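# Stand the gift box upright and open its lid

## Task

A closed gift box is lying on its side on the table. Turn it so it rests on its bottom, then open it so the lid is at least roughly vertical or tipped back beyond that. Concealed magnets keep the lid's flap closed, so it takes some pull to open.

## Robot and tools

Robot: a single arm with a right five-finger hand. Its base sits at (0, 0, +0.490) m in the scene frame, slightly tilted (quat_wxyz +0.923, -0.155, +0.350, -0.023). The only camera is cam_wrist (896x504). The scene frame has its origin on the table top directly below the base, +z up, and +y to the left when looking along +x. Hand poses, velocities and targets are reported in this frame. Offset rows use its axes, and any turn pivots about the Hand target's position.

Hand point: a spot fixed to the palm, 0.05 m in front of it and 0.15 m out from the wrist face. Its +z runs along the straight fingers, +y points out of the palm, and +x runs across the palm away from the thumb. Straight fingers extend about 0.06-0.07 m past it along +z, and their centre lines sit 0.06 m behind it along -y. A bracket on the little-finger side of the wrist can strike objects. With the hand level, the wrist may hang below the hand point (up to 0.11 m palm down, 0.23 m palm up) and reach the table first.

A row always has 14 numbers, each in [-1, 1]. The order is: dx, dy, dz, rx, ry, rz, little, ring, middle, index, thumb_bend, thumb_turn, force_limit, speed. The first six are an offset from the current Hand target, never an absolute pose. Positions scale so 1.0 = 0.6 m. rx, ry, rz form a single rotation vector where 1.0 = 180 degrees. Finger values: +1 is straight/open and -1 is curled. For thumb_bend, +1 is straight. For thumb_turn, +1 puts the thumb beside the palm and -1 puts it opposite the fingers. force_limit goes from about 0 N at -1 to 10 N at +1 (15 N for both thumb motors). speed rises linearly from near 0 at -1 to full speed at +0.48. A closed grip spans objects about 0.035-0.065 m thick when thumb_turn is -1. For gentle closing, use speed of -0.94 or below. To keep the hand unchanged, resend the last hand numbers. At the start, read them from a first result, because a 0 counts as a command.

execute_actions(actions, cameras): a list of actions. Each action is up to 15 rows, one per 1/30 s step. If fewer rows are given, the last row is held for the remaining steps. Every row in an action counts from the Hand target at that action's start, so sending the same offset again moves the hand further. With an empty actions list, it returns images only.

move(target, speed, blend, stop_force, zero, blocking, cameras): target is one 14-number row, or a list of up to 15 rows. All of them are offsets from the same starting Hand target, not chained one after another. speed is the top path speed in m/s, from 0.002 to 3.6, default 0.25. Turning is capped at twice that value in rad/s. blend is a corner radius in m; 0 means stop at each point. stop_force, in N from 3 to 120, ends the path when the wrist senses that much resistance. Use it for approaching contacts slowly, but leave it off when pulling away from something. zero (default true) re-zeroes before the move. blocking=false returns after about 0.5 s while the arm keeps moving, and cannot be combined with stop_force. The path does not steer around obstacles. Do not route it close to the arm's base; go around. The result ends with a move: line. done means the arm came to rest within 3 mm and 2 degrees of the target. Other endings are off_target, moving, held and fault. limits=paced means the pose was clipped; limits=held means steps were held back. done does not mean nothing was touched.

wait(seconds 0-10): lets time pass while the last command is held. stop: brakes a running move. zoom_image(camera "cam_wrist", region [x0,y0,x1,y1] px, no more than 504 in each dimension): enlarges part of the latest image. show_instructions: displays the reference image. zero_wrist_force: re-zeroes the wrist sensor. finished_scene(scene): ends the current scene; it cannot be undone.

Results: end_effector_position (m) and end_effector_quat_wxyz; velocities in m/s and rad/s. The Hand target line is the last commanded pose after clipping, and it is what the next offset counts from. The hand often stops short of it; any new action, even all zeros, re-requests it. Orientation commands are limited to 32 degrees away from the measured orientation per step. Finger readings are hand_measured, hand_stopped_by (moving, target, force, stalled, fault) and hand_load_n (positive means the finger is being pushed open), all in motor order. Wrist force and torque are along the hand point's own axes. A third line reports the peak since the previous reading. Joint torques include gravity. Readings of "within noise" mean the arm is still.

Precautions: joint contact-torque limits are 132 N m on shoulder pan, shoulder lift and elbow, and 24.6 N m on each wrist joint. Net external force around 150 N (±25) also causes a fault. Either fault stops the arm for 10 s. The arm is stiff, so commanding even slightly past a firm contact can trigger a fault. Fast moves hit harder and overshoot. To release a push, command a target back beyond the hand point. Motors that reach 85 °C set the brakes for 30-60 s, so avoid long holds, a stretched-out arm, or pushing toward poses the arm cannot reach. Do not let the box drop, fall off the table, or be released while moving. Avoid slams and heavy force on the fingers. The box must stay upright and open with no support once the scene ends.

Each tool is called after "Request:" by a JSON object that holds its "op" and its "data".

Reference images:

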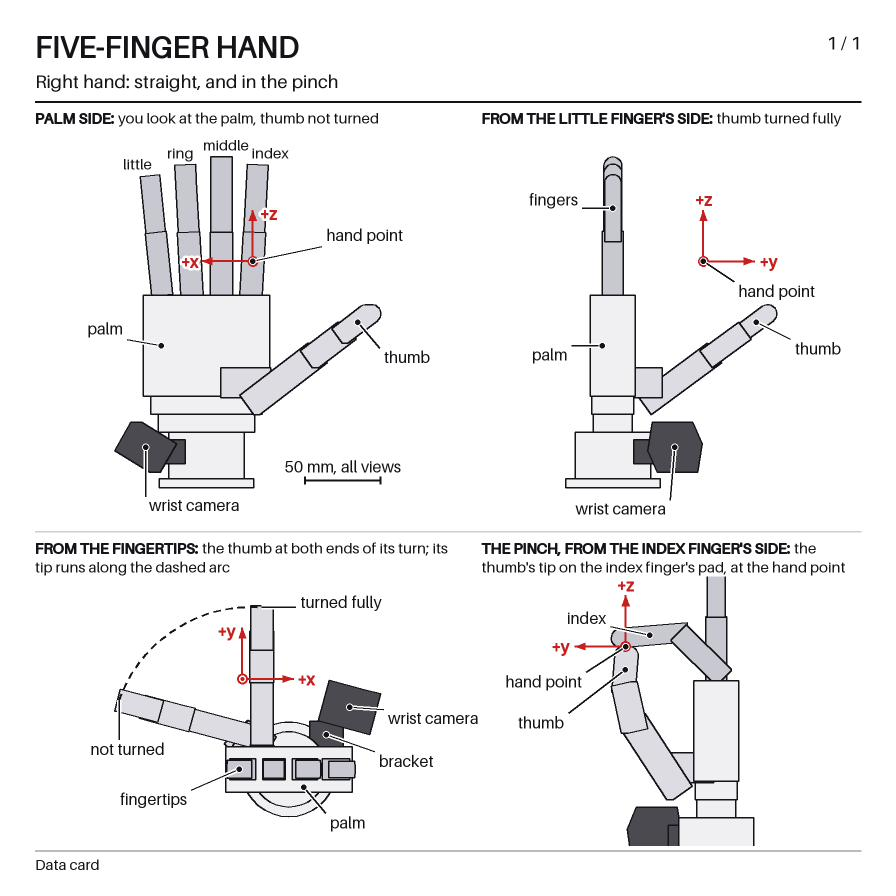

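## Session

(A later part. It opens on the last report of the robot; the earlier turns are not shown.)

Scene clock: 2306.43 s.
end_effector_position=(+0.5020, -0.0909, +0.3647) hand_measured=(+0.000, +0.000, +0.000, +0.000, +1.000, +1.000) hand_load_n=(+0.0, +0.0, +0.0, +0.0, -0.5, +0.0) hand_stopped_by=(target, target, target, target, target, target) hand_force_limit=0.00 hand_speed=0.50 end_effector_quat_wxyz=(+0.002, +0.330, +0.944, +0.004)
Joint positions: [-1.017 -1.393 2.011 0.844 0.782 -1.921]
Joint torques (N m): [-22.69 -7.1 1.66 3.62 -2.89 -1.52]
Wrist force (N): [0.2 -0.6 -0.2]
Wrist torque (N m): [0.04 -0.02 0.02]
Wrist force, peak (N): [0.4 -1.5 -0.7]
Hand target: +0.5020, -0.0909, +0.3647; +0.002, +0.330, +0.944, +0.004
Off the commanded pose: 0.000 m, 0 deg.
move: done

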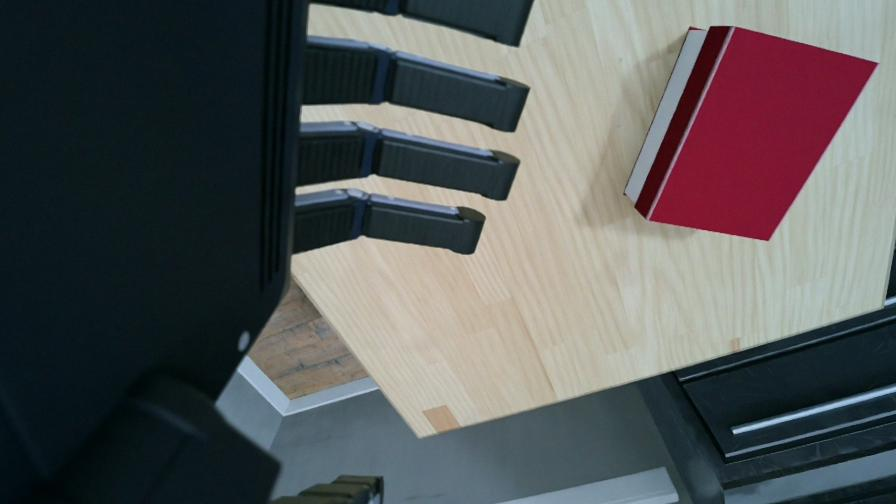

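Request:
{"op": "move", "data": {"target": [0.2817,0.381,-0.2,0.178,-0.133,0.018,1,1,1,1,1,1,0,0.5]}}

Request:
{"op": "move", "data": {"target": [0,0,-0.13,0,0,0,1,1,1,1,1,1,0,0.5], "speed": 0.02, "stop_force": 5}}

Request:
{"op": "move", "data": {"target": [[0,0,-0.006,0,0,0,1,1,1,1,1,1,0,0.5],[-0.135,-0.193,-0.007,0,0,0,1,1,1,1,1,1,0,0.5]], "speed": [0.02,0.12]}}

Request:
{"op": "move", "data": {"target": [[0,0,0.06,0,0,0,1,1,1,1,1,1,0,0.5],[-0.2,-0.28,0.18,-0.182,0.1275,0,0,0,0,0,1,1,0,0.5]], "cameras": ["cam_wrist"]}}

Scene clock: 2324.80 s.
end_effector_position=(+0.6710, +0.1377, +0.2447) hand_measured=(+1.000, +1.000, +1.000, +1.000, +1.000, +1.000) hand_load_n=(+0.0, +0.0, +0.0, +0.0, +0.0, +0.0) hand_stopped_by=(target, target, target, target, target, target) hand_force_limit=0.00 hand_speed=0.50 end_effector_quat_wxyz=(+0.104, +0.283, +0.894, +0.330)
Joint positions: [-0.34 -1.249 1.778 -0.181 0.453 -0.709]
Joint torques (N m): [2.63 -43.21 5.54 -0.67 1.72 1.34]
Wrist force (N): [-0.2 -2.0 -0.7]
Wrist torque (N m): [-0.07 0.08 -0.16]
Wrist force, peak (N): [-0.1 -2.3 -0.7]
Hand target: +0.6710, +0.1377, +0.2447; +0.104, +0.283, +0.894, +0.330
Off the commanded pose: 0.000 m, 0 deg.
move: done

Scene clock: 2328.80 s.
end_effector_position=(+0.6710, +0.1377, +0.1893) hand_measured=(+1.000, +1.000, +1.000, +1.000, +1.000, +1.000) hand_load_n=(+0.0, +0.0, -3.5, +0.0, +0.0, +0.0) hand_stopped_by=(target, target, target, target, target, target) hand_force_limit=0.00 hand_speed=0.50 end_effector_quat_wxyz=(+0.104, +0.283, +0.894, +0.330)
Joint positions: [-0.282 -1.133 1.722 -0.278 0.509 -0.668]
Joint torques (N m): [-18.57 -44.44 6.19 3.12 -3.16 -1.22]
Wrist force (N): [0.4 0.2 -1.0]
Wrist torque (N m): [-0.08 0.06 -0.01]
Wrist force, peak (N): [0.1 3.3 -16.4]
Hand target: +0.6710, +0.1377, +0.1893; +0.104, +0.283, +0.894, +0.330 (not the last commanded pose)
Off the commanded pose: 0.023 m, 0 deg.
move: contact

Scene clock: 2331.43 s.
end_effector_position=(+0.5900, +0.0219, +0.1851) hand_measured=(+1.000, +1.000, +0.964, +1.000, +1.000, +1.000) hand_load_n=(+0.0, -2.0, -35.0, -1.0, +0.0, +0.0) hand_stopped_by=(target, target, target, target, target, target) hand_force_limit=0.00 hand_speed=0.50 end_effector_quat_wxyz=(+0.104, +0.283, +0.894, +0.330)
Joint positions: [-0.524 -0.996 1.816 -0.267 0.287 -0.929]
Joint torques (N m): [-24.03 -14.31 -11.89 2.88 1.45 -1.4]
Wrist force (N): [-0.4 18.3 -10.7]
Wrist torque (N m): [-0.50 0.04 0.42]
Wrist force, peak (N): [1.2 14.9 -56.8]
Hand target: +0.5900, +0.0219, +0.1851; +0.104, +0.283, +0.894, +0.330
Off the commanded pose: 0.000 m, 0 deg.
move: done

Scene clock: 2334.93 s.
end_effector_position=(+0.4700, -0.1461, +0.2931) hand_measured=(+0.000, +0.000, +0.000, +0.000, +1.000, +1.000) hand_load_n=(+0.0, +0.0, +0.0, +0.0, +0.0, +0.5) hand_stopped_by=(target, target, target, target, target, target) hand_force_limit=0.00 hand_speed=0.50 end_effector_quat_wxyz=(+0.002, +0.302, +0.953, +0.004)
Joint positions: [-0.988 -1.16 1.961 0.631 0.786 -1.938]
Joint torques (N m): [-28.69 -31.57 3.38 3.07 2.45 -1.34]
Wrist force (N): [0.4 -0.9 -0.4]
Wrist torque (N m): [0.04 -0.06 0.05]
Wrist force, peak (N): [-0.8 18.6 -11.2]
Hand target: +0.4700, -0.1461, +0.2931; +0.002, +0.302, +0.953, +0.004
Off the commanded pose: 0.000 m, 0 deg.
move: done

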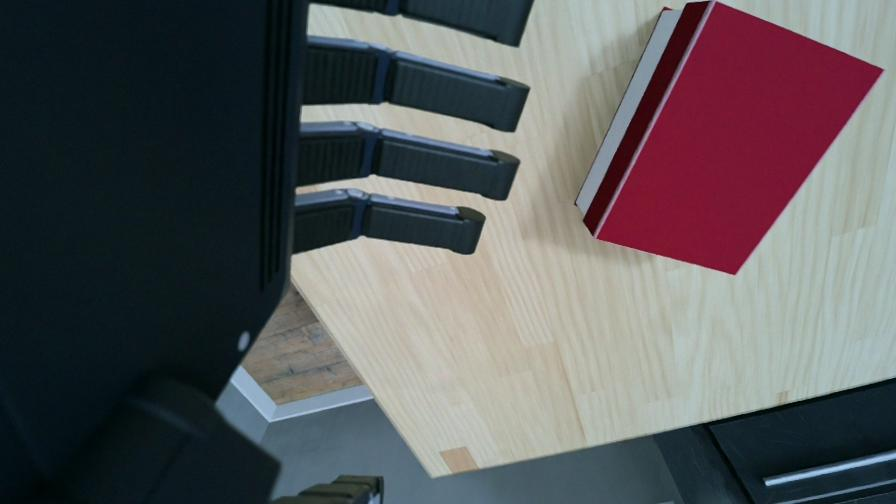

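Request:
{"op": "move", "data": {"target": [[0.055,0.1025,-0.1,0.178,-0.133,-0.0156,0,0,0,0,1,1,0,0.5],[0.055,0.1025,-0.3735,0.178,-0.133,-0.0156,0,0,0,0,1,1,0,0.5]], "cameras": ["cam_wrist"]}}

Request:
{"op": "move", "data": {"target": [[0.044,0.0565,-0.002,0,0,0,0,0,0,0,1,1,0,0.5],[0.08,0.1025,0.131,0,0,0,0,0,0,0,1,1,0,0.5],[0.1465,0.1875,0.198,0,0,0,0,0,0,0,1,1,0,0.5]], "speed": [0.03,0.6,0.6], "blend": [0,0.03,0], "cameras": ["cam_wrist"]}}

Scene clock: 2350.57 s.
end_effector_position=(+0.5030, -0.0846, +0.0691) hand_measured=(+0.000, +0.000, +0.000, +0.000, +1.000, +1.000) hand_load_n=(+0.0, +0.5, +0.0, +0.0, +0.0, +0.0) hand_stopped_by=(target, target, target, target, target, target) hand_force_limit=0.00 hand_speed=0.50 end_effector_quat_wxyz=(+0.114, +0.306, +0.887, +0.327) end_effector_velocity=(+0.000, +0.000, +0.000) end_effector_angular_velocity=(+0.000, -0.002, +0.002)
Joint positions: [-0.6 -0.606 1.683 -0.478 0.245 -0.946]
Joint velocities: [0 -0.001 0 -0.005 0 0.002]
Joint torques (N m): [-10.36 -39.65 13.05 -0.04 1.58 1.52]
Wrist force (N): [0.5 -1.8 -0.8]
Wrist torque (N m): [0.05 -0.02 -0.03]
Wrist force, peak (N): [0.4 -2.9 -0.1]
Hand target: +0.5030, -0.0846, +0.0690; +0.114, +0.306, +0.887, +0.327
Off the commanded pose: 0.000 m, 0 deg.
move: done

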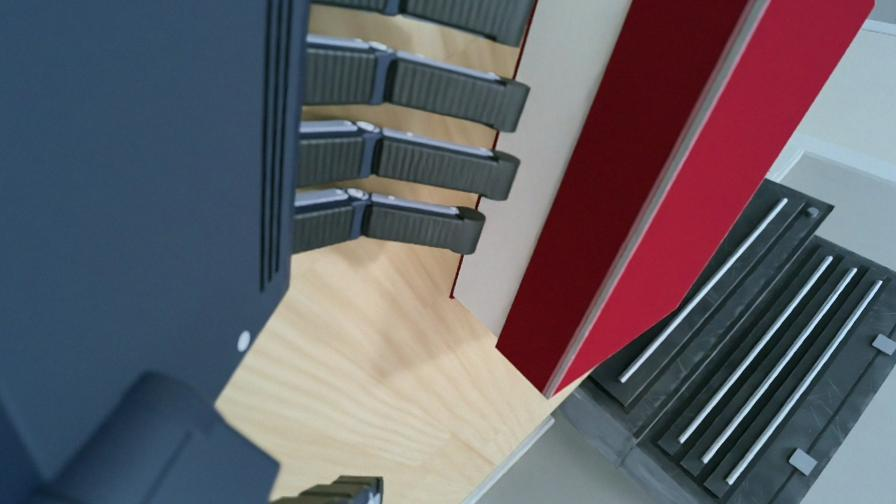

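Scene clock: 2353.57 s.
end_effector_position=(+0.5908, +0.0278, +0.1877) hand_measured=(+0.000, +0.000, +0.000, +0.000, +1.000, +1.000) hand_load_n=(+0.0, +0.0, -0.5, +0.0, +0.0, +0.0) hand_stopped_by=(target, target, target, target, target, target) hand_force_limit=0.00 hand_speed=0.50 end_effector_quat_wxyz=(+0.114, +0.306, +0.887, +0.327)
Joint positions: [-0.508 -1.044 1.882 -0.398 0.325 -0.78]
Joint torques (N m): [-4.21 -38.94 9.22 3.09 1.6 -1.3]
Wrist force (N): [0.0 -2.1 -0.6]
Wrist torque (N m): [-0.03 -0.01 0.00]
Wrist force, peak (N): [0.6 -4.1 0.6]
Hand target: +0.5909, +0.0279, +0.1878; +0.114, +0.306, +0.887, +0.327
Off the commanded pose: 0.000 m, 0 deg.
move: done

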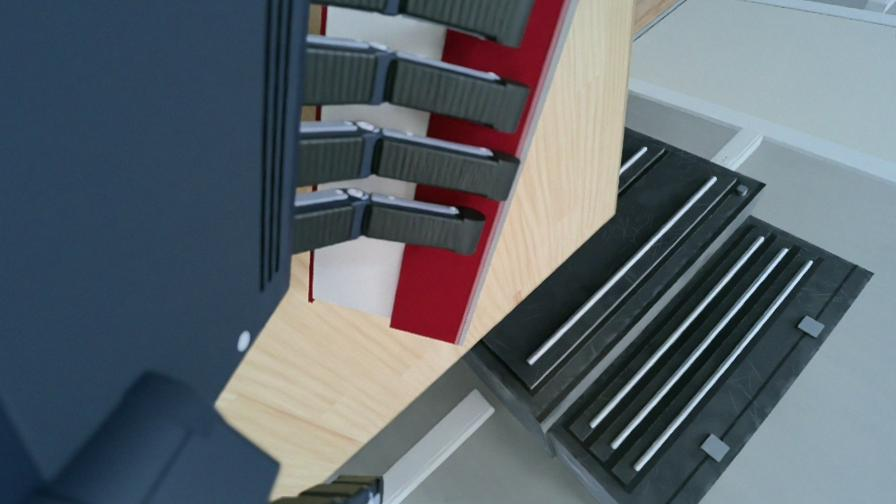

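Request:
{"op": "move", "data": {"target": [0.0512,0.0657,0.045,0,0,0,0,0,0,0,1,1,0,0.5], "speed": 0.06, "cameras": ["cam_wrist"]}}

Scene clock: 2358.43 s.
end_effector_position=(+0.6215, +0.0672, +0.2147) hand_measured=(+0.000, +0.000, +0.000, +0.000, +1.000, +1.000) hand_load_n=(+0.0, +0.0, +0.0, +0.0, +0.0, +0.0) hand_stopped_by=(target, target, target, target, target, target) hand_force_limit=0.00 hand_speed=0.50 end_effector_quat_wxyz=(+0.114, +0.306, +0.887, +0.327)
Joint positions: [-0.452 -1.154 1.88 -0.347 0.376 -0.716]
Joint torques (N m): [-0.85 -40.39 -15.76 3.06 1.85 1.12]
Wrist force (N): [-0.2 -1.9 -0.9]
Wrist torque (N m): [-0.02 0.07 -0.08]
Wrist force, peak (N): [0.0 -2.5 -0.6]
Hand target: +0.6216, +0.0673, +0.2148; +0.114, +0.306, +0.887, +0.327
Off the commanded pose: 0.000 m, 0 deg.
move: done

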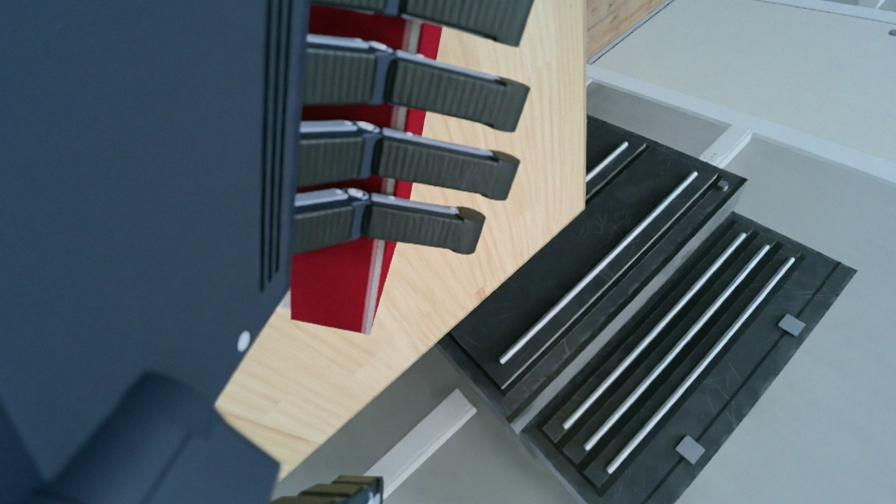

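Request:
{"op": "wait", "data": {"seconds": 0.1, "cameras": ["cam_wrist"]}}

Request:
{"op": "zoom_image", "data": {"camera": "cam_wrist", "region": [280, 0, 560, 360]}}

Scene clock: 2371.53 s.
end_effector_position=(+0.6216, +0.0673, +0.2148) hand_measured=(+0.000, +0.000, +0.000, +0.000, +1.000, +1.000) hand_load_n=(+0.0, +0.0, +0.0, +0.0, +0.0, +0.0) hand_stopped_by=(target, target, target, target, target, target) hand_force_limit=0.00 hand_speed=0.50 end_effector_quat_wxyz=(+0.114, +0.306, +0.887, +0.327)
Joint positions: [-0.452 -1.154 1.88 -0.347 0.377 -0.716]
Joint torques (N m): [-1.41 -40.97 -15.69 2.9 1.73 1.37]
Wrist force (N): [0.1 -1.9 -0.8]
Wrist torque (N m): [-0.02 0.03 -0.07]
Wrist force, peak (N): [-0.2 -2.2 -0.8]
Hand target: +0.6216, +0.0673, +0.2148; +0.114, +0.306, +0.887, +0.327
Off the commanded pose: 0.000 m, 0 deg.
wait: 0.10 s; at rest from the start

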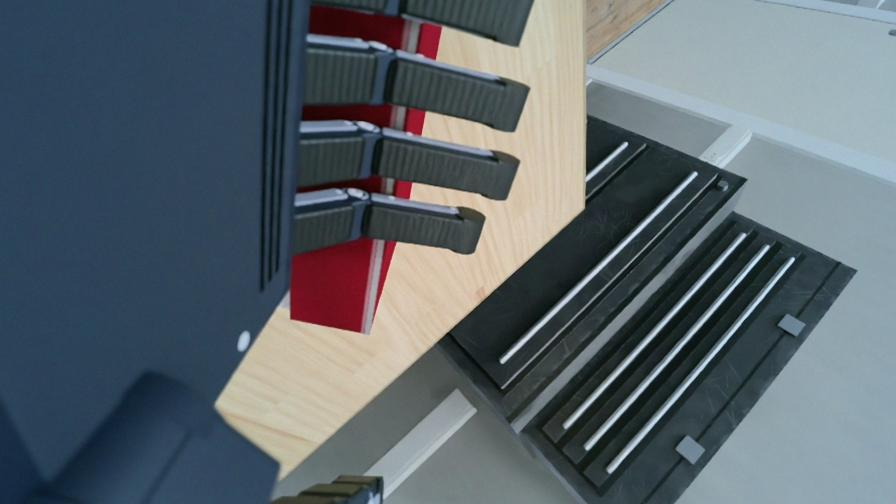

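Scaled by 1.400 from the camera's 896x504 image, which has a finer 1280x720 frame.

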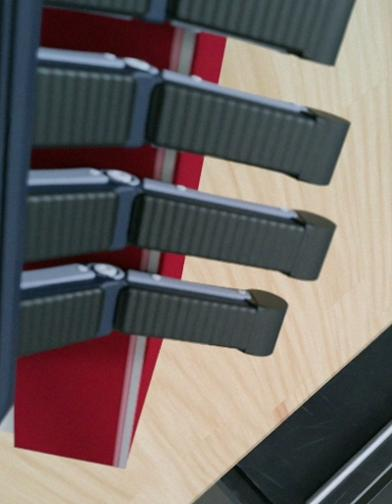

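Request:
{"op": "move", "data": {"target": [0.031,0.039,0,0,0,0,0,0,0,0,1,1,0,0.5], "speed": 0.05, "cameras": ["cam_wrist"]}}

Scene clock: 2380.90 s.
end_effector_position=(+0.6401, +0.0906, +0.2148) hand_measured=(+0.000, +0.000, +0.000, +0.000, +1.000, +1.000) hand_load_n=(+0.0, +0.0, +0.0, +0.0, +0.0, +0.0) hand_stopped_by=(target, target, target, target, target, target) hand_force_limit=0.00 hand_speed=0.50 end_effector_quat_wxyz=(+0.114, +0.306, +0.887, +0.327)
Joint positions: [-0.398 -1.178 1.851 -0.338 0.427 -0.667]
Joint torques (N m): [0.41 -41.51 -15.92 3.04 1.67 1.23]
Wrist force (N): [-0.1 -2.0 -0.6]
Wrist torque (N m): [-0.07 0.04 -0.12]
Wrist force, peak (N): [0.4 -0.4 -4.1]
Hand target: +0.6402, +0.0907, +0.2148; +0.114, +0.306, +0.887, +0.327
Off the commanded pose: 0.000 m, 0 deg.
move: done

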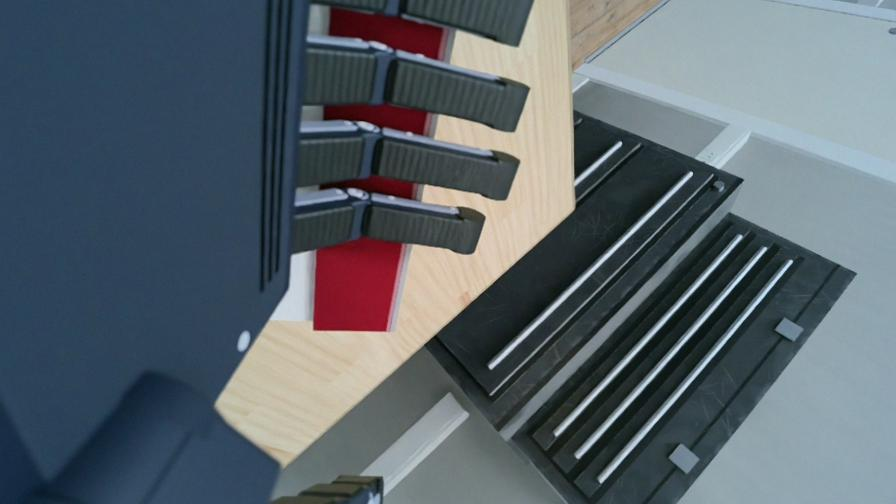

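Request:
{"op": "move", "data": {"target": [[0,0,0.1,0,0,0,0,0,0,0,1,1,0,0.5],[-0.19,-0.24,0.33,-0.175,0.137,0,1,1,1,1,1,1,0,0.5]], "cameras": ["cam_wrist"]}}

Scene clock: 2387.50 s.
end_effector_position=(+0.5262, -0.0533, +0.4128) hand_measured=(+1.000, +1.000, +1.000, +1.000, +1.000, +1.000) hand_load_n=(+0.0, +0.0, +0.0, +0.0, +0.0, +0.0) hand_stopped_by=(target, target, target, target, target, target) hand_force_limit=0.00 hand_speed=0.50 end_effector_quat_wxyz=(+0.003, +0.326, +0.945, +0.004)
Joint positions: [-1.037 -1.535 1.999 1.014 0.779 -1.955]
Joint torques (N m): [-20.78 -24.2 0.05 2.91 1.95 -1.24]
Wrist force (N): [0.2 -0.8 -0.2]
Wrist torque (N m): [0.00 -0.01 -0.01]
Wrist force, peak (N): [-0.2 -2.4 0.1]
Hand target: +0.5262, -0.0533, +0.4128; +0.003, +0.326, +0.945, +0.004
Off the commanded pose: 0.000 m, 0 deg.
move: done

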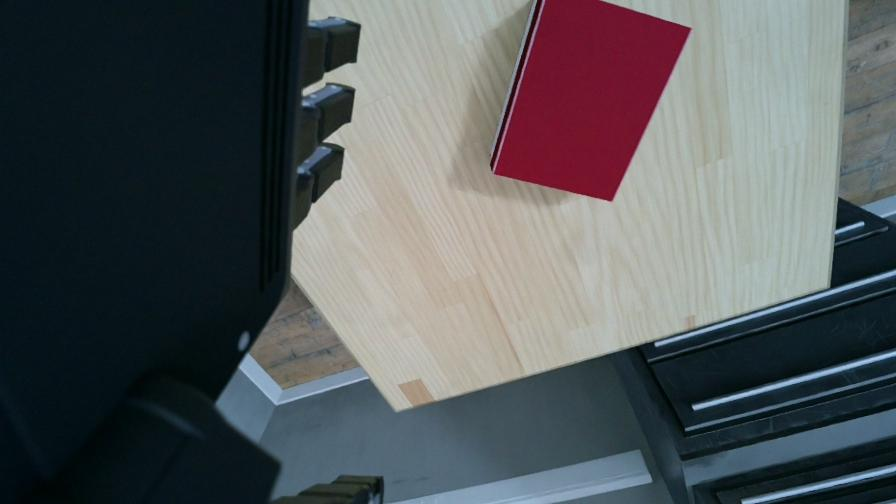

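Request:
{"op": "move", "data": {"target": [[-0.02,-0.006,-0.3,0.178,-0.133,0.014,0,0,0,0,1,1,0,0.5],[-0.02,-0.006,-0.573,0.178,-0.133,0.014,0,0,0,0,1,1,0,0.5]]}}

Request:
{"op": "move", "data": {"target": [[0.0417,0.0583,-0.002,0,0,0,0,0,0,0,1,1,0,0.5],[0.0757,0.1057,0.131,0,0,0,0,0,0,0,1,1,0,0.5],[0.139,0.194,0.198,0,0,0,0,0,0,0,1,1,0,0.5],[0.1875,0.2617,0.243,0,0,0,0,0,0,0,1,1,0,0.5],[0.236,0.3295,0.243,0,0,0,0,0,0,0,1,1,0,0.5]], "speed": [0.03,0.6,0.6,0.06,0.06], "blend": [0,0.03,0,0,0], "cameras": ["cam_wrist"]}}

Scene clock: 2426.20 s.
end_effector_position=(+0.5142, -0.0569, +0.0691) hand_measured=(+0.000, +0.000, +0.000, +0.000, +1.000, +1.000) hand_load_n=(+0.0, +0.0, +0.0, +0.0, +0.0, +0.0) hand_stopped_by=(target, target, target, target, target, target) hand_force_limit=0.00 hand_speed=0.50 end_effector_quat_wxyz=(+0.107, +0.286, +0.894, +0.329)
Joint positions: [-0.555 -0.637 1.679 -0.444 0.265 -0.973]
Joint torques (N m): [-10.09 -41.33 10.33 -0.07 1.81 1.08]
Wrist force (N): [0.4 -1.6 -0.3]
Wrist torque (N m): [0.03 -0.04 -0.03]
Wrist force, peak (N): [0.5 -2.8 -0.2]
Hand target: +0.5142, -0.0569, +0.0690; +0.107, +0.286, +0.894, +0.329
Off the commanded pose: 0.000 m, 0 deg.
move: done

Scene clock: 2431.70 s.
end_effector_position=(+0.6557, +0.1406, +0.2148) hand_measured=(+0.000, +0.000, +0.000, +0.000, +1.000, +1.000) hand_load_n=(+0.0, +0.0, +0.0, +0.0, +0.0, +0.0) hand_stopped_by=(target, target, target, target, target, target) hand_force_limit=0.00 hand_speed=0.50 end_effector_quat_wxyz=(+0.107, +0.286, +0.894, +0.329)
Joint positions: [-0.306 -1.204 1.805 -0.284 0.492 -0.673]
Joint torques (N m): [3.33 -44.15 -14.46 2.95 1.54 1.36]
Wrist force (N): [-0.3 -2.1 -0.6]
Wrist torque (N m): [-0.06 0.07 -0.16]
Wrist force, peak (N): [0.3 -3.9 0.7]
Hand target: +0.6558, +0.1408, +0.2148; +0.107, +0.286, +0.894, +0.329
Off the commanded pose: 0.000 m, 0 deg.
move: done

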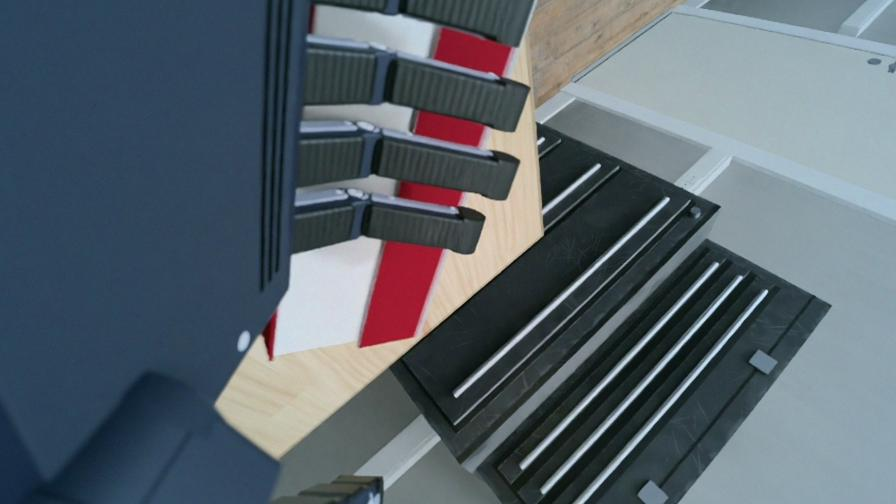

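Request:
{"op": "move", "data": {"target": [[0,0,0.15,0,0,0,0,0,0,0,1,1,0,0.5],[-0.19,-0.25,0.3,-0.181,0.129,0,1,1,1,1,1,1,0,0.5]], "cameras": ["cam_wrist"]}}

Scene clock: 2439.57 s.
end_effector_position=(+0.5418, -0.0092, +0.3948) hand_measured=(+1.000, +1.000, +1.000, +1.000, +1.000, +1.000) hand_load_n=(+0.0, +0.0, +0.0, +0.0, +0.0, +0.0) hand_stopped_by=(target, target, target, target, target, target) hand_force_limit=0.00 hand_speed=0.50 end_effector_quat_wxyz=(+0.003, +0.304, +0.953, +0.004)
Joint positions: [-0.886 -1.579 1.976 0.935 0.805 -1.792]
Joint torques (N m): [-19.44 -25.63 0.85 3.2 1.91 -1.19]
Wrist force (N): [0.7 -0.5 -0.2]
Wrist torque (N m): [0.06 -0.14 0.07]
Wrist force, peak (N): [-0.5 -2.7 0.2]
Hand target: +0.5418, -0.0092, +0.3948; +0.003, +0.304, +0.953, +0.004
Off the commanded pose: 0.000 m, 0 deg.
move: done

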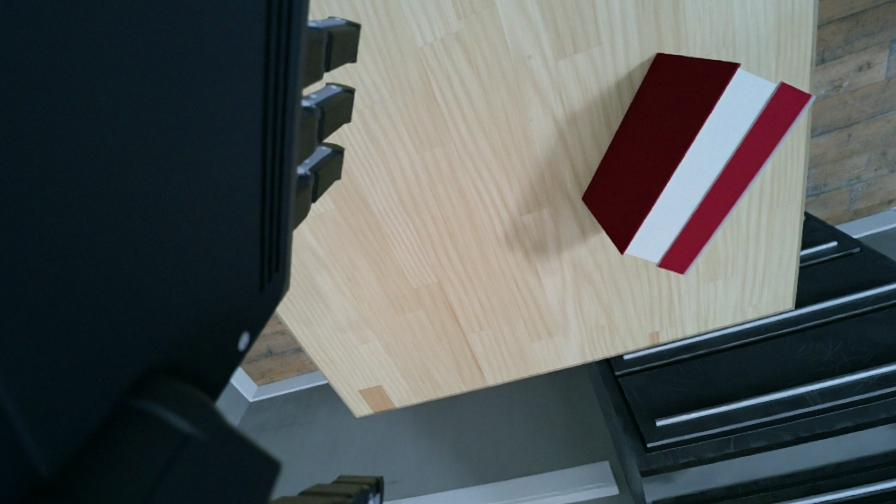

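Request:
{"op": "move", "data": {"target": [[0.322,0.365,-0.11,0,0,-0.033,1,1,1,0.9,1,1,0,0.3],[0.322,0.365,-0.22,0,0,-0.033,1,1,1,0.9,1,1,0,0.3]], "cameras": ["cam_wrist"]}}

Scene clock: 2463.03 s.
end_effector_position=(+0.7350, +0.2098, +0.2630) hand_measured=(+1.000, +1.000, +1.000, +0.900, +1.000, +1.000) hand_load_n=(+0.0, +0.0, +0.0, +0.0, +0.0, +0.0) hand_stopped_by=(target, target, target, target, target, target) hand_force_limit=0.00 hand_speed=0.30 end_effector_quat_wxyz=(+0.003, +0.353, +0.936, +0.004)
Joint positions: [-0.021 -1.232 1.212 0.852 1.246 -0.793]
Joint torques (N m): [8.8 -36.1 -23.69 0.26 2.62 1.48]
Wrist force (N): [0.2 -0.5 -0.1]
Wrist torque (N m): [0.06 0.00 -0.06]
Wrist force, peak (N): [0.7 -1.6 -0.1]
Hand target: +0.7350, +0.2098, +0.2628; +0.003, +0.353, +0.936, +0.004
Off the commanded pose: 0.000 m, 0 deg.
move: done

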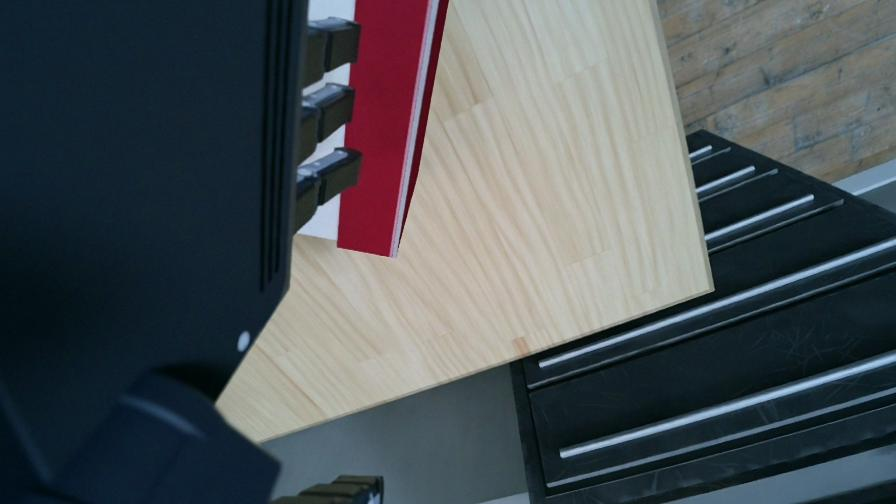

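Request:
{"op": "move", "data": {"target": [-0.011,-0.0147,-0.015,0,0,0.025,1,1,1,0.9,1,1,0,0.3]}}

Request:
{"op": "move", "data": {"target": [0,0,-0.06,0,0,0,1,1,1,0.9,1,1,0,0.3], "speed": 0.015, "stop_force": 6, "cameras": ["cam_wrist"]}}

Request:
{"op": "zoom_image", "data": {"camera": "cam_wrist", "region": [280, 0, 480, 300]}}

Scene clock: 2476.67 s.
end_effector_position=(+0.7284, +0.2010, +0.2539) hand_measured=(+1.000, +1.000, +1.000, +0.900, +1.000, +1.000) hand_load_n=(+0.0, +0.0, +0.0, +0.0, +0.0, +0.0) hand_stopped_by=(target, target, target, target, target, target) hand_force_limit=0.00 hand_speed=0.30 end_effector_quat_wxyz=(+0.003, +0.316, +0.949, +0.004)
Joint positions: [-0.043 -1.226 1.237 0.826 1.231 -0.889]
Joint torques (N m): [-12.09 -35.89 -0.99 0.49 -2.68 -1.36]
Wrist force (N): [0.2 -0.6 -0.2]
Wrist torque (N m): [0.06 -0.01 0.04]
Wrist force, peak (N): [0.2 -1.0 -0.3]
Hand target: +0.7284, +0.2010, +0.2538; +0.003, +0.316, +0.949, +0.004
Off the commanded pose: 0.000 m, 0 deg.
move: done

Scene clock: 2478.73 s.
end_effector_position=(+0.7284, +0.2010, +0.2411) hand_measured=(+1.000, +1.000, +1.000, +0.900, +1.000, +1.000) hand_load_n=(-0.5, +0.0, +0.0, +0.0, +0.0, +0.0) hand_stopped_by=(target, target, target, target, target, target) hand_force_limit=0.00 hand_speed=0.30 end_effector_quat_wxyz=(+0.003, +0.316, +0.949, +0.004)
Joint positions: [-0.034 -1.203 1.228 0.809 1.237 -0.882]
Joint torques (N m): [-11.96 -53.73 -1.37 3.21 -2.82 -1.28]
Wrist force (N): [1.1 -1.4 -4.6]
Wrist torque (N m): [0.35 0.17 -0.01]
Wrist force, peak (N): [0.6 -1.4 -19.3]
Hand target: +0.7284, +0.2010, +0.2411; +0.003, +0.316, +0.949, +0.004 (not the last commanded pose)
Off the commanded pose: 0.023 m, 0 deg.
move: contact

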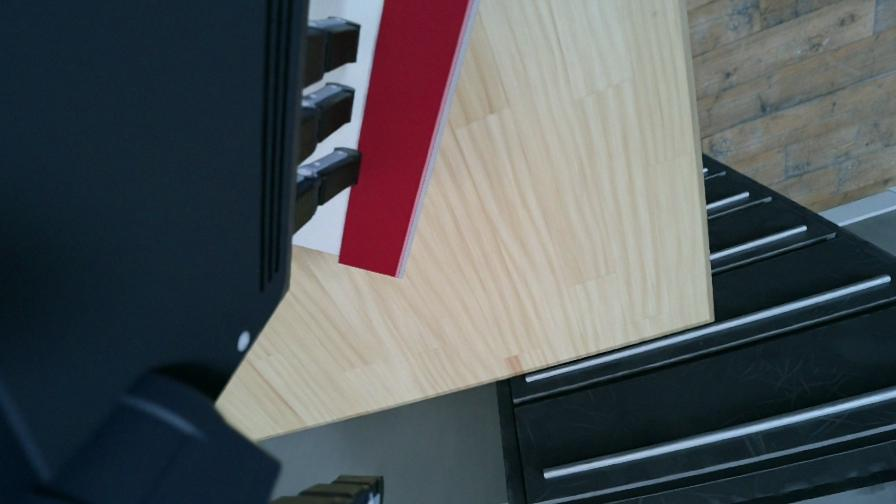

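Scaled by 1.680 from the camera's 896x504 image, which has a finer 1280x720 frame.

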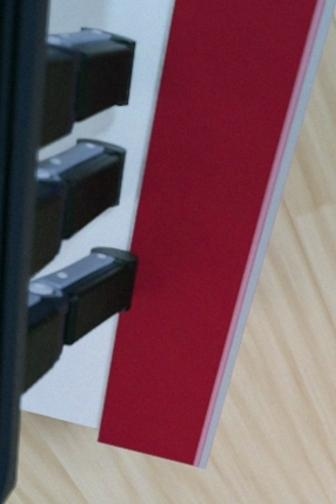

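Request:
{"op": "move", "data": {"target": [0,0,-0.005,0,0,0,1,1,1,0.9,1,1,0,0.3], "speed": 0.01}}

Request:
{"op": "move", "data": {"target": [0,0,0,0,0,0,1,1,1,0.3,1,1,0.2,-0.4], "cameras": ["cam_wrist"]}}

Scene clock: 2483.90 s.
end_effector_position=(+0.7284, +0.2010, +0.2386) hand_measured=(+1.000, +1.000, +1.000, +0.900, +1.000, +1.000) hand_load_n=(+0.0, +0.0, +1.0, +0.0, +0.0, +0.0) hand_stopped_by=(target, target, target, target, target, target) hand_force_limit=0.00 hand_speed=0.30 end_effector_quat_wxyz=(+0.003, +0.316, +0.949, +0.004) end_effector_velocity=(-0.001, +0.000, -0.003) end_effector_angular_velocity=(+0.001, +0.004, -0.001)
Joint positions: [-0.032 -1.198 1.226 0.807 1.238 -0.881]
Joint velocities: [0.001 0.005 -0.001 0.001 0 0.001]
Joint torques (N m): [15.22 11.24 -8.76 -9.84 1.67 1.21]
Wrist force (N): [2.5 -5.0 -99.1]
Wrist torque (N m): [6.27 2.24 -0.01]
Wrist force, peak (N): [2.5 -5.0 -99.1]
Hand target: +0.7284, +0.2010, +0.2381; +0.003, +0.316, +0.949, +0.004
Off the commanded pose: 0.000 m, 0 deg.
move: done

Scene clock: 2484.53 s.
end_effector_position=(+0.7282, +0.2010, +0.2382) hand_measured=(+1.000, +1.000, +1.000, +0.300, +1.000, +1.000) hand_load_n=(+0.0, +0.0, +1.0, +0.0, +0.0, +0.0) hand_stopped_by=(target, target, target, target, target, target) hand_force_limit=0.20 hand_speed=-0.40 end_effector_quat_wxyz=(+0.002, +0.316, +0.949, +0.004)
Joint positions: [-0.032 -1.198 1.226 0.807 1.238 -0.88]
Joint torques (N m): [15.99 20 -2.03 -9.27 1.38 1.29]
Wrist force (N): [0.6 -3.3 -115.0]
Wrist torque (N m): [7.16 2.45 -0.09]
Wrist force, peak (N): [0.6 -3.3 -115.0]
Hand target: +0.7284, +0.2010, +0.2381; +0.003, +0.316, +0.949, +0.004
Off the commanded pose: 0.000 m, 0 deg.
move: done

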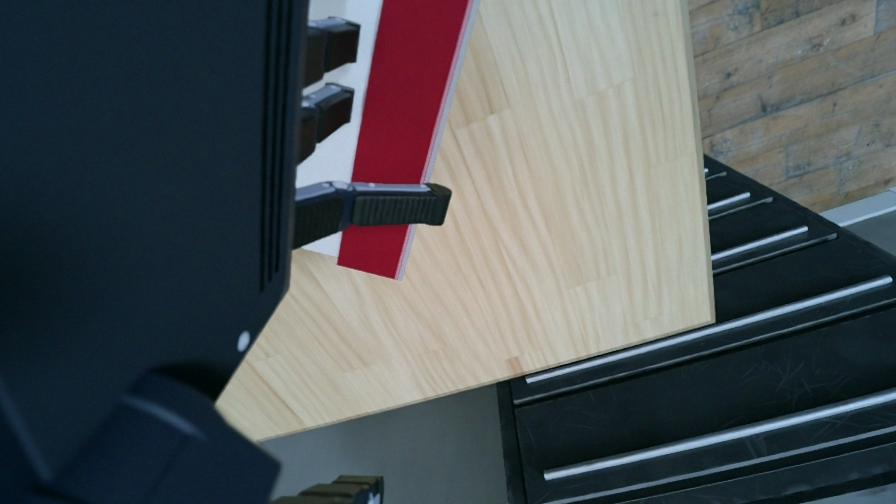

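Request:
{"op": "move", "data": {"target": [0,0,0.01,0,0,0,1,1,1,1,1,1,0,0.3]}}

Request:
{"op": "move", "data": {"target": [0,0,-0.03,0,0,0,1,1,0.95,1,1,1,0,0.3], "speed": 0.008, "stop_force": 14, "cameras": ["cam_wrist"]}}

Request:
{"op": "zoom_image", "data": {"camera": "cam_wrist", "region": [280, 0, 480, 300]}}

Scene clock: 2491.10 s.
end_effector_position=(+0.7284, +0.2010, +0.2439) hand_measured=(+1.000, +1.000, +1.000, +1.000, +1.000, +1.000) hand_load_n=(+0.0, +0.0, +0.0, +0.0, +0.0, +0.0) hand_stopped_by=(target, target, target, target, target, target) hand_force_limit=0.00 hand_speed=0.30 end_effector_quat_wxyz=(+0.003, +0.316, +0.949, +0.004)
Joint positions: [-0.036 -1.208 1.231 0.813 1.235 -0.884]
Joint torques (N m): [-12.53 -54.9 -0.04 4.21 -2.73 -1.33]
Wrist force (N): [0.1 -0.5 -0.2]
Wrist torque (N m): [0.07 0.00 0.04]
Wrist force, peak (N): [0.8 -3.2 -115.8]
Hand target: +0.7284, +0.2010, +0.2441; +0.003, +0.316, +0.949, +0.004
Off the commanded pose: 0.000 m, 0 deg.
move: done

Scene clock: 2492.73 s.
end_effector_position=(+0.7284, +0.2010, +0.2407) hand_measured=(+1.000, +1.000, +0.950, +1.000, +1.000, +1.000) hand_load_n=(+0.0, +0.0, +0.5, +0.5, +0.0, +0.0) hand_stopped_by=(target, target, target, target, target, target) hand_force_limit=0.00 hand_speed=0.30 end_effector_quat_wxyz=(+0.003, +0.316, +0.949, +0.004)
Joint positions: [-0.034 -1.202 1.228 0.809 1.237 -0.882]
Joint torques (N m): [-11.09 -50.02 0.43 2.4 -2.88 -1.26]
Wrist force (N): [1.2 -1.7 -14.0]
Wrist torque (N m): [0.88 0.37 -0.03]
Wrist force, peak (N): [0.8 -1.7 -21.6]
Hand target: +0.7284, +0.2010, +0.2407; +0.003, +0.316, +0.949, +0.004 (not the last commanded pose)
Off the commanded pose: 0.015 m, 0 deg.
move: contact

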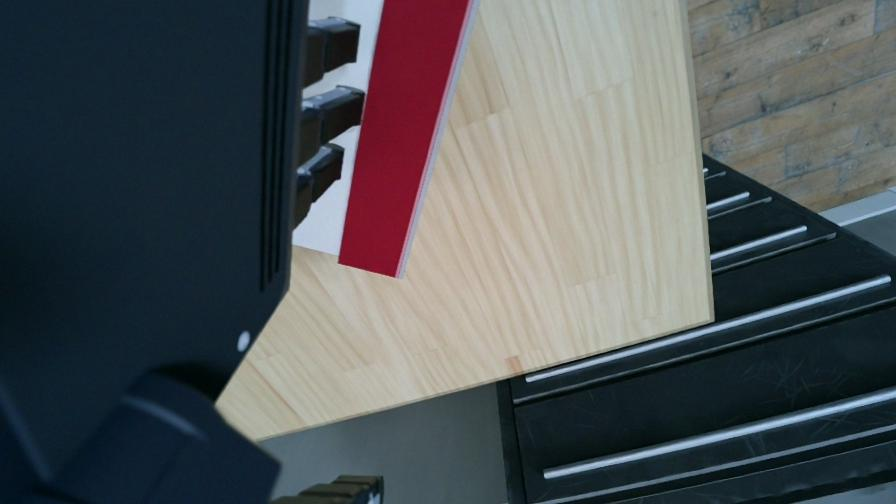

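Scaled by 1.680 from the camera's 896x504 image, which has a finer 1280x720 frame.

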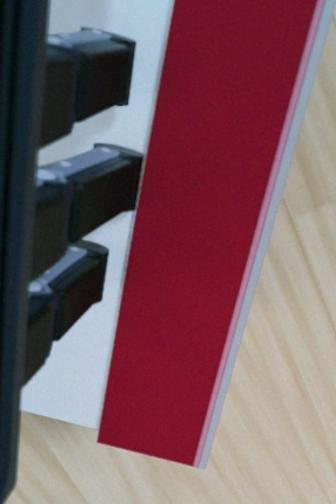

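Request:
{"op": "move", "data": {"target": [0,0,0,0,0,0,1,1,0.5,1,1,1,0.4,-0.4], "cameras": ["cam_wrist"]}}

Scene clock: 2494.80 s.
end_effector_position=(+0.7284, +0.2009, +0.2407) hand_measured=(+1.000, +1.000, +0.902, +1.000, +1.000, +1.000) hand_load_n=(+0.0, +0.0, +10.0, +0.0, -0.5, +0.0) hand_stopped_by=(target, target, force, target, target, target) hand_force_limit=0.40 hand_speed=-0.40 end_effector_quat_wxyz=(+0.003, +0.316, +0.949, +0.004)
Joint positions: [-0.034 -1.202 1.228 0.809 1.237 -0.882]
Joint torques (N m): [1.14 -32.66 -4.42 -3.58 -2.7 -1.35]
Wrist force (N): [0.3 -8.8 -29.3]
Wrist torque (N m): [2.02 0.65 -0.23]
Wrist force, peak (N): [0.2 -8.4 -31.5]
Hand target: +0.7284, +0.2010, +0.2407; +0.003, +0.316, +0.949, +0.004
Off the commanded pose: 0.000 m, 0 deg.
move: done

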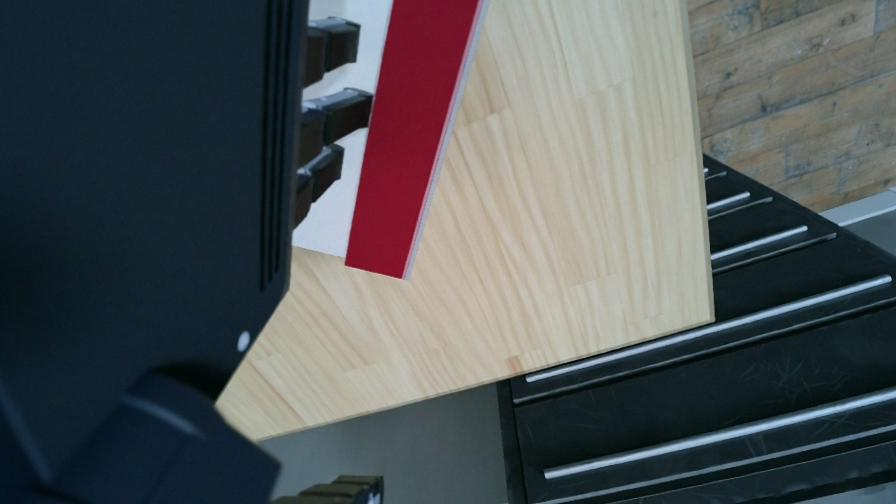

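Request:
{"op": "move", "data": {"target": [0,0,0.002,0,0,0,1,1,0.5,1,1,1,0.4,-0.4]}}

Request:
{"op": "move", "data": {"target": [0,0,0,0,0,0,1,1,0.48,1,1,1,0.9,-0.2], "cameras": ["cam_wrist"]}}

Request:
{"op": "zoom_image", "data": {"camera": "cam_wrist", "region": [280, 0, 500, 300]}}

Scene clock: 2501.67 s.
end_effector_position=(+0.7284, +0.2010, +0.2418) hand_measured=(+1.000, +1.000, +0.902, +1.000, +1.000, +1.000) hand_load_n=(+0.0, +0.0, +2.0, +0.0, +0.0, +0.0) hand_stopped_by=(target, target, force, target, target, target) hand_force_limit=0.40 hand_speed=-0.40 end_effector_quat_wxyz=(+0.003, +0.316, +0.949, +0.004)
Joint positions: [-0.035 -1.204 1.229 0.81 1.236 -0.882]
Joint torques (N m): [-12.53 -54.17 -2.02 3.64 -3.27 -1.23]
Wrist force (N): [-0.6 -2.0 -3.3]
Wrist torque (N m): [0.30 0.05 -0.05]
Wrist force, peak (N): [0.2 -9.0 -30.9]
Hand target: +0.7284, +0.2010, +0.2419; +0.003, +0.316, +0.949, +0.004
Off the commanded pose: 0.000 m, 0 deg.
move: done

Scene clock: 2502.17 s.
end_effector_position=(+0.7284, +0.2010, +0.2419) hand_measured=(+1.000, +1.000, +0.480, +1.000, +1.000, +1.000) hand_load_n=(+0.0, +0.0, +0.0, +0.0, +0.0, +0.0) hand_stopped_by=(target, target, target, target, target, target) hand_force_limit=0.90 hand_speed=-0.20 end_effector_quat_wxyz=(+0.003, +0.316, +0.949, +0.004)
Joint positions: [-0.035 -1.205 1.229 0.81 1.236 -0.882]
Joint torques (N m): [-11.97 -54.18 -2.73 3.6 -0.49 -1.34]
Wrist force (N): [0.2 -0.7 0.0]
Wrist torque (N m): [0.05 -0.01 0.03]
Wrist force, peak (N): [-0.2 -1.9 -2.8]
Hand target: +0.7284, +0.2010, +0.2419; +0.003, +0.316, +0.949, +0.004
Off the commanded pose: 0.000 m, 0 deg.
move: done

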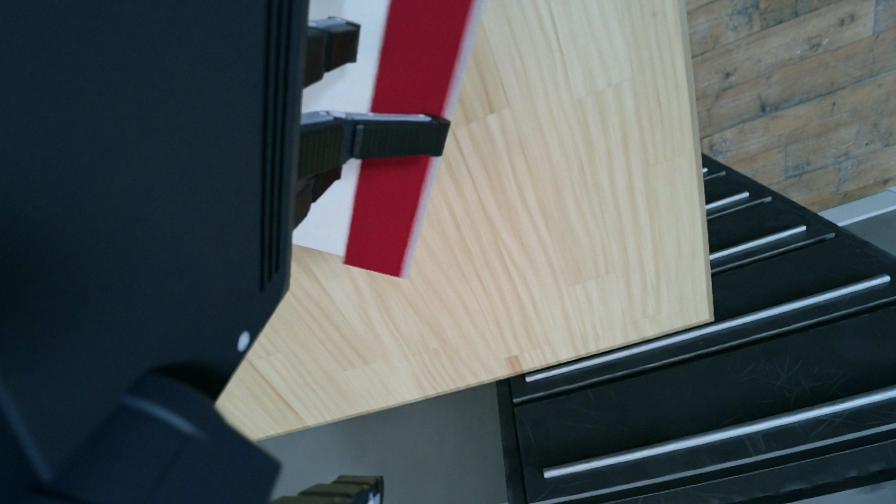

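Scaled by 1.680 from the camera's 896x504 image, which has a finer 1280x720 frame.

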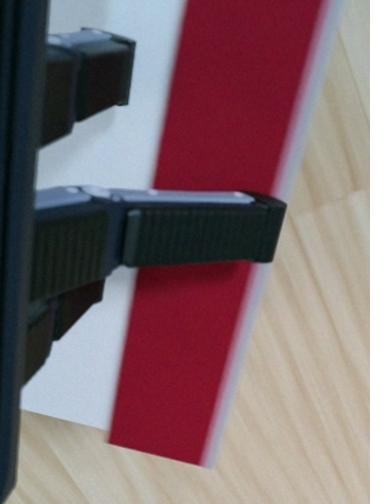

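Request:
{"op": "move", "data": {"target": [-0.0055,-0.0074,0.015,0,0,0,1,1,0.78,1,1,1,0.4,0.3]}}

Request:
{"op": "move", "data": {"target": [0,0,-0.04,0,0,0,1,1,0.78,1,1,1,0.4,0.3], "speed": 0.006, "stop_force": 25, "cameras": ["cam_wrist"]}}

Request:
{"op": "zoom_image", "data": {"camera": "cam_wrist", "region": [280, 0, 500, 300]}}

Scene clock: 2521.73 s.
end_effector_position=(+0.7251, +0.1966, +0.2507) hand_measured=(+1.000, +1.000, +0.780, +1.000, +1.000, +1.000) hand_load_n=(+0.0, +0.0, +0.0, +0.0, -0.5, +0.0) hand_stopped_by=(target, target, target, target, target, target) hand_force_limit=0.40 hand_speed=0.30 end_effector_quat_wxyz=(+0.003, +0.316, +0.949, +0.004)
Joint positions: [-0.05 -1.227 1.253 0.813 1.226 -0.894]
Joint torques (N m): [-10.85 -52.99 -0.09 4.23 -2.58 -1.36]
Wrist force (N): [0.1 -0.6 -0.3]
Wrist torque (N m): [0.06 0.01 0.03]
Wrist force, peak (N): [0.1 -1.0 -0.1]
Hand target: +0.7251, +0.1965, +0.2509; +0.003, +0.316, +0.949, +0.004
Off the commanded pose: 0.000 m, 0 deg.
move: done

Scene clock: 2524.83 s.
end_effector_position=(+0.7251, +0.1965, +0.2400) hand_measured=(+1.000, +1.000, +0.780, +1.000, +1.000, +1.000) hand_load_n=(+0.0, +0.0, -3.0, +0.0, +0.0, +0.0) hand_stopped_by=(target, target, target, target, target, target) hand_force_limit=0.40 hand_speed=0.30 end_effector_quat_wxyz=(+0.003, +0.316, +0.949, +0.004)
Joint positions: [-0.042 -1.207 1.245 0.799 1.232 -0.888]
Joint torques (N m): [-9.42 -43.93 0.57 0.65 -3.61 -1.06]
Wrist force (N): [1.5 -5.9 -25.9]
Wrist torque (N m): [1.43 0.63 -0.12]
Wrist force, peak (N): [1.5 -7.0 -30.7]
Hand target: +0.7251, +0.1965, +0.2400; +0.003, +0.316, +0.949, +0.004 (not the last commanded pose)
Off the commanded pose: 0.013 m, 0 deg.
move: contact

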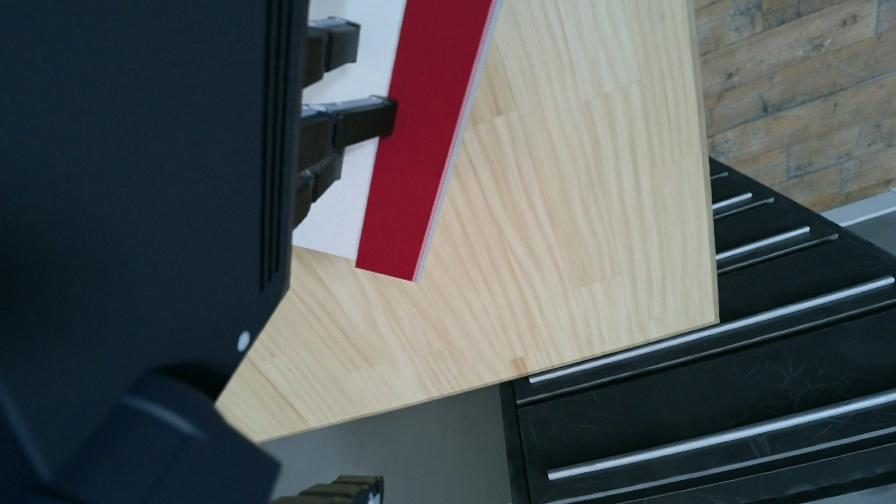

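Scaled by 1.680 from the camera's 896x504 image, which has a finer 1280x720 frame.

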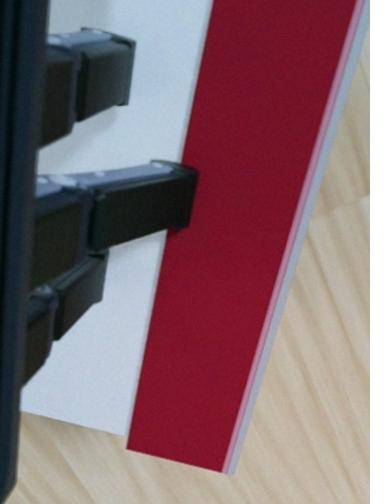

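Request:
{"op": "move", "data": {"target": [0,0,0,0,0,0,1,1,0.9,1,1,1,0.4,0.3]}}

Request:
{"op": "move", "data": {"target": [0,0,0,0,0,0,1,1,0.4,1,1,1,0.9,-0.2], "cameras": ["cam_wrist"]}}

Request:
{"op": "zoom_image", "data": {"camera": "cam_wrist", "region": [280, 0, 500, 300]}}

Scene clock: 2530.00 s.
end_effector_position=(+0.7251, +0.1966, +0.2400) hand_measured=(+1.000, +1.000, +0.806, +1.000, +1.000, +1.000) hand_load_n=(+0.0, +0.0, -23.0, +0.0, +0.0, +0.0) hand_stopped_by=(target, target, stalled, target, target, target) hand_force_limit=0.40 hand_speed=0.30 end_effector_quat_wxyz=(+0.003, +0.316, +0.949, +0.004)
Joint positions: [-0.042 -1.208 1.245 0.799 1.232 -0.888]
Joint torques (N m): [-9.39 -30.33 0.09 0.67 4.44 -1.32]
Wrist force (N): [0.9 4.7 -27.6]
Wrist torque (N m): [0.98 0.63 0.09]
Wrist force, peak (N): [0.4 5.0 -27.8]
Hand target: +0.7251, +0.1965, +0.2400; +0.003, +0.316, +0.949, +0.004
Off the commanded pose: 0.000 m, 0 deg.
move: done

Scene clock: 2530.50 s.
end_effector_position=(+0.7251, +0.1965, +0.2399) hand_measured=(+1.000, +1.000, +0.400, +1.000, +1.000, +1.000) hand_load_n=(+0.0, +0.0, +0.0, +0.0, +0.0, +0.0) hand_stopped_by=(target, target, target, target, target, target) hand_force_limit=0.90 hand_speed=-0.20 end_effector_quat_wxyz=(+0.003, +0.316, +0.949, +0.004)
Joint positions: [-0.042 -1.207 1.245 0.799 1.232 -0.888]
Joint torques (N m): [-7.55 -41.45 -5.69 1.24 -2.78 -1.04]
Wrist force (N): [0.1 -0.4 -0.1]
Wrist torque (N m): [0.10 0.00 -0.05]
Wrist force, peak (N): [0.9 4.6 -27.5]
Hand target: +0.7251, +0.1965, +0.2400; +0.003, +0.316, +0.949, +0.004
Off the commanded pose: 0.000 m, 0 deg.
move: done

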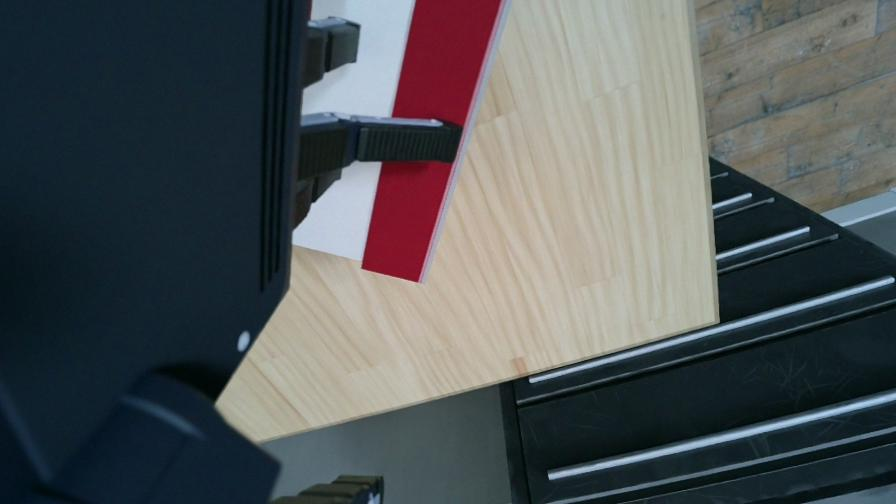

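Scaled by 1.680 from the camera's 896x504 image, which has a finer 1280x720 frame.

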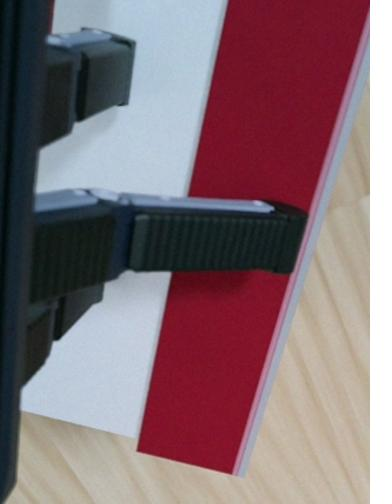

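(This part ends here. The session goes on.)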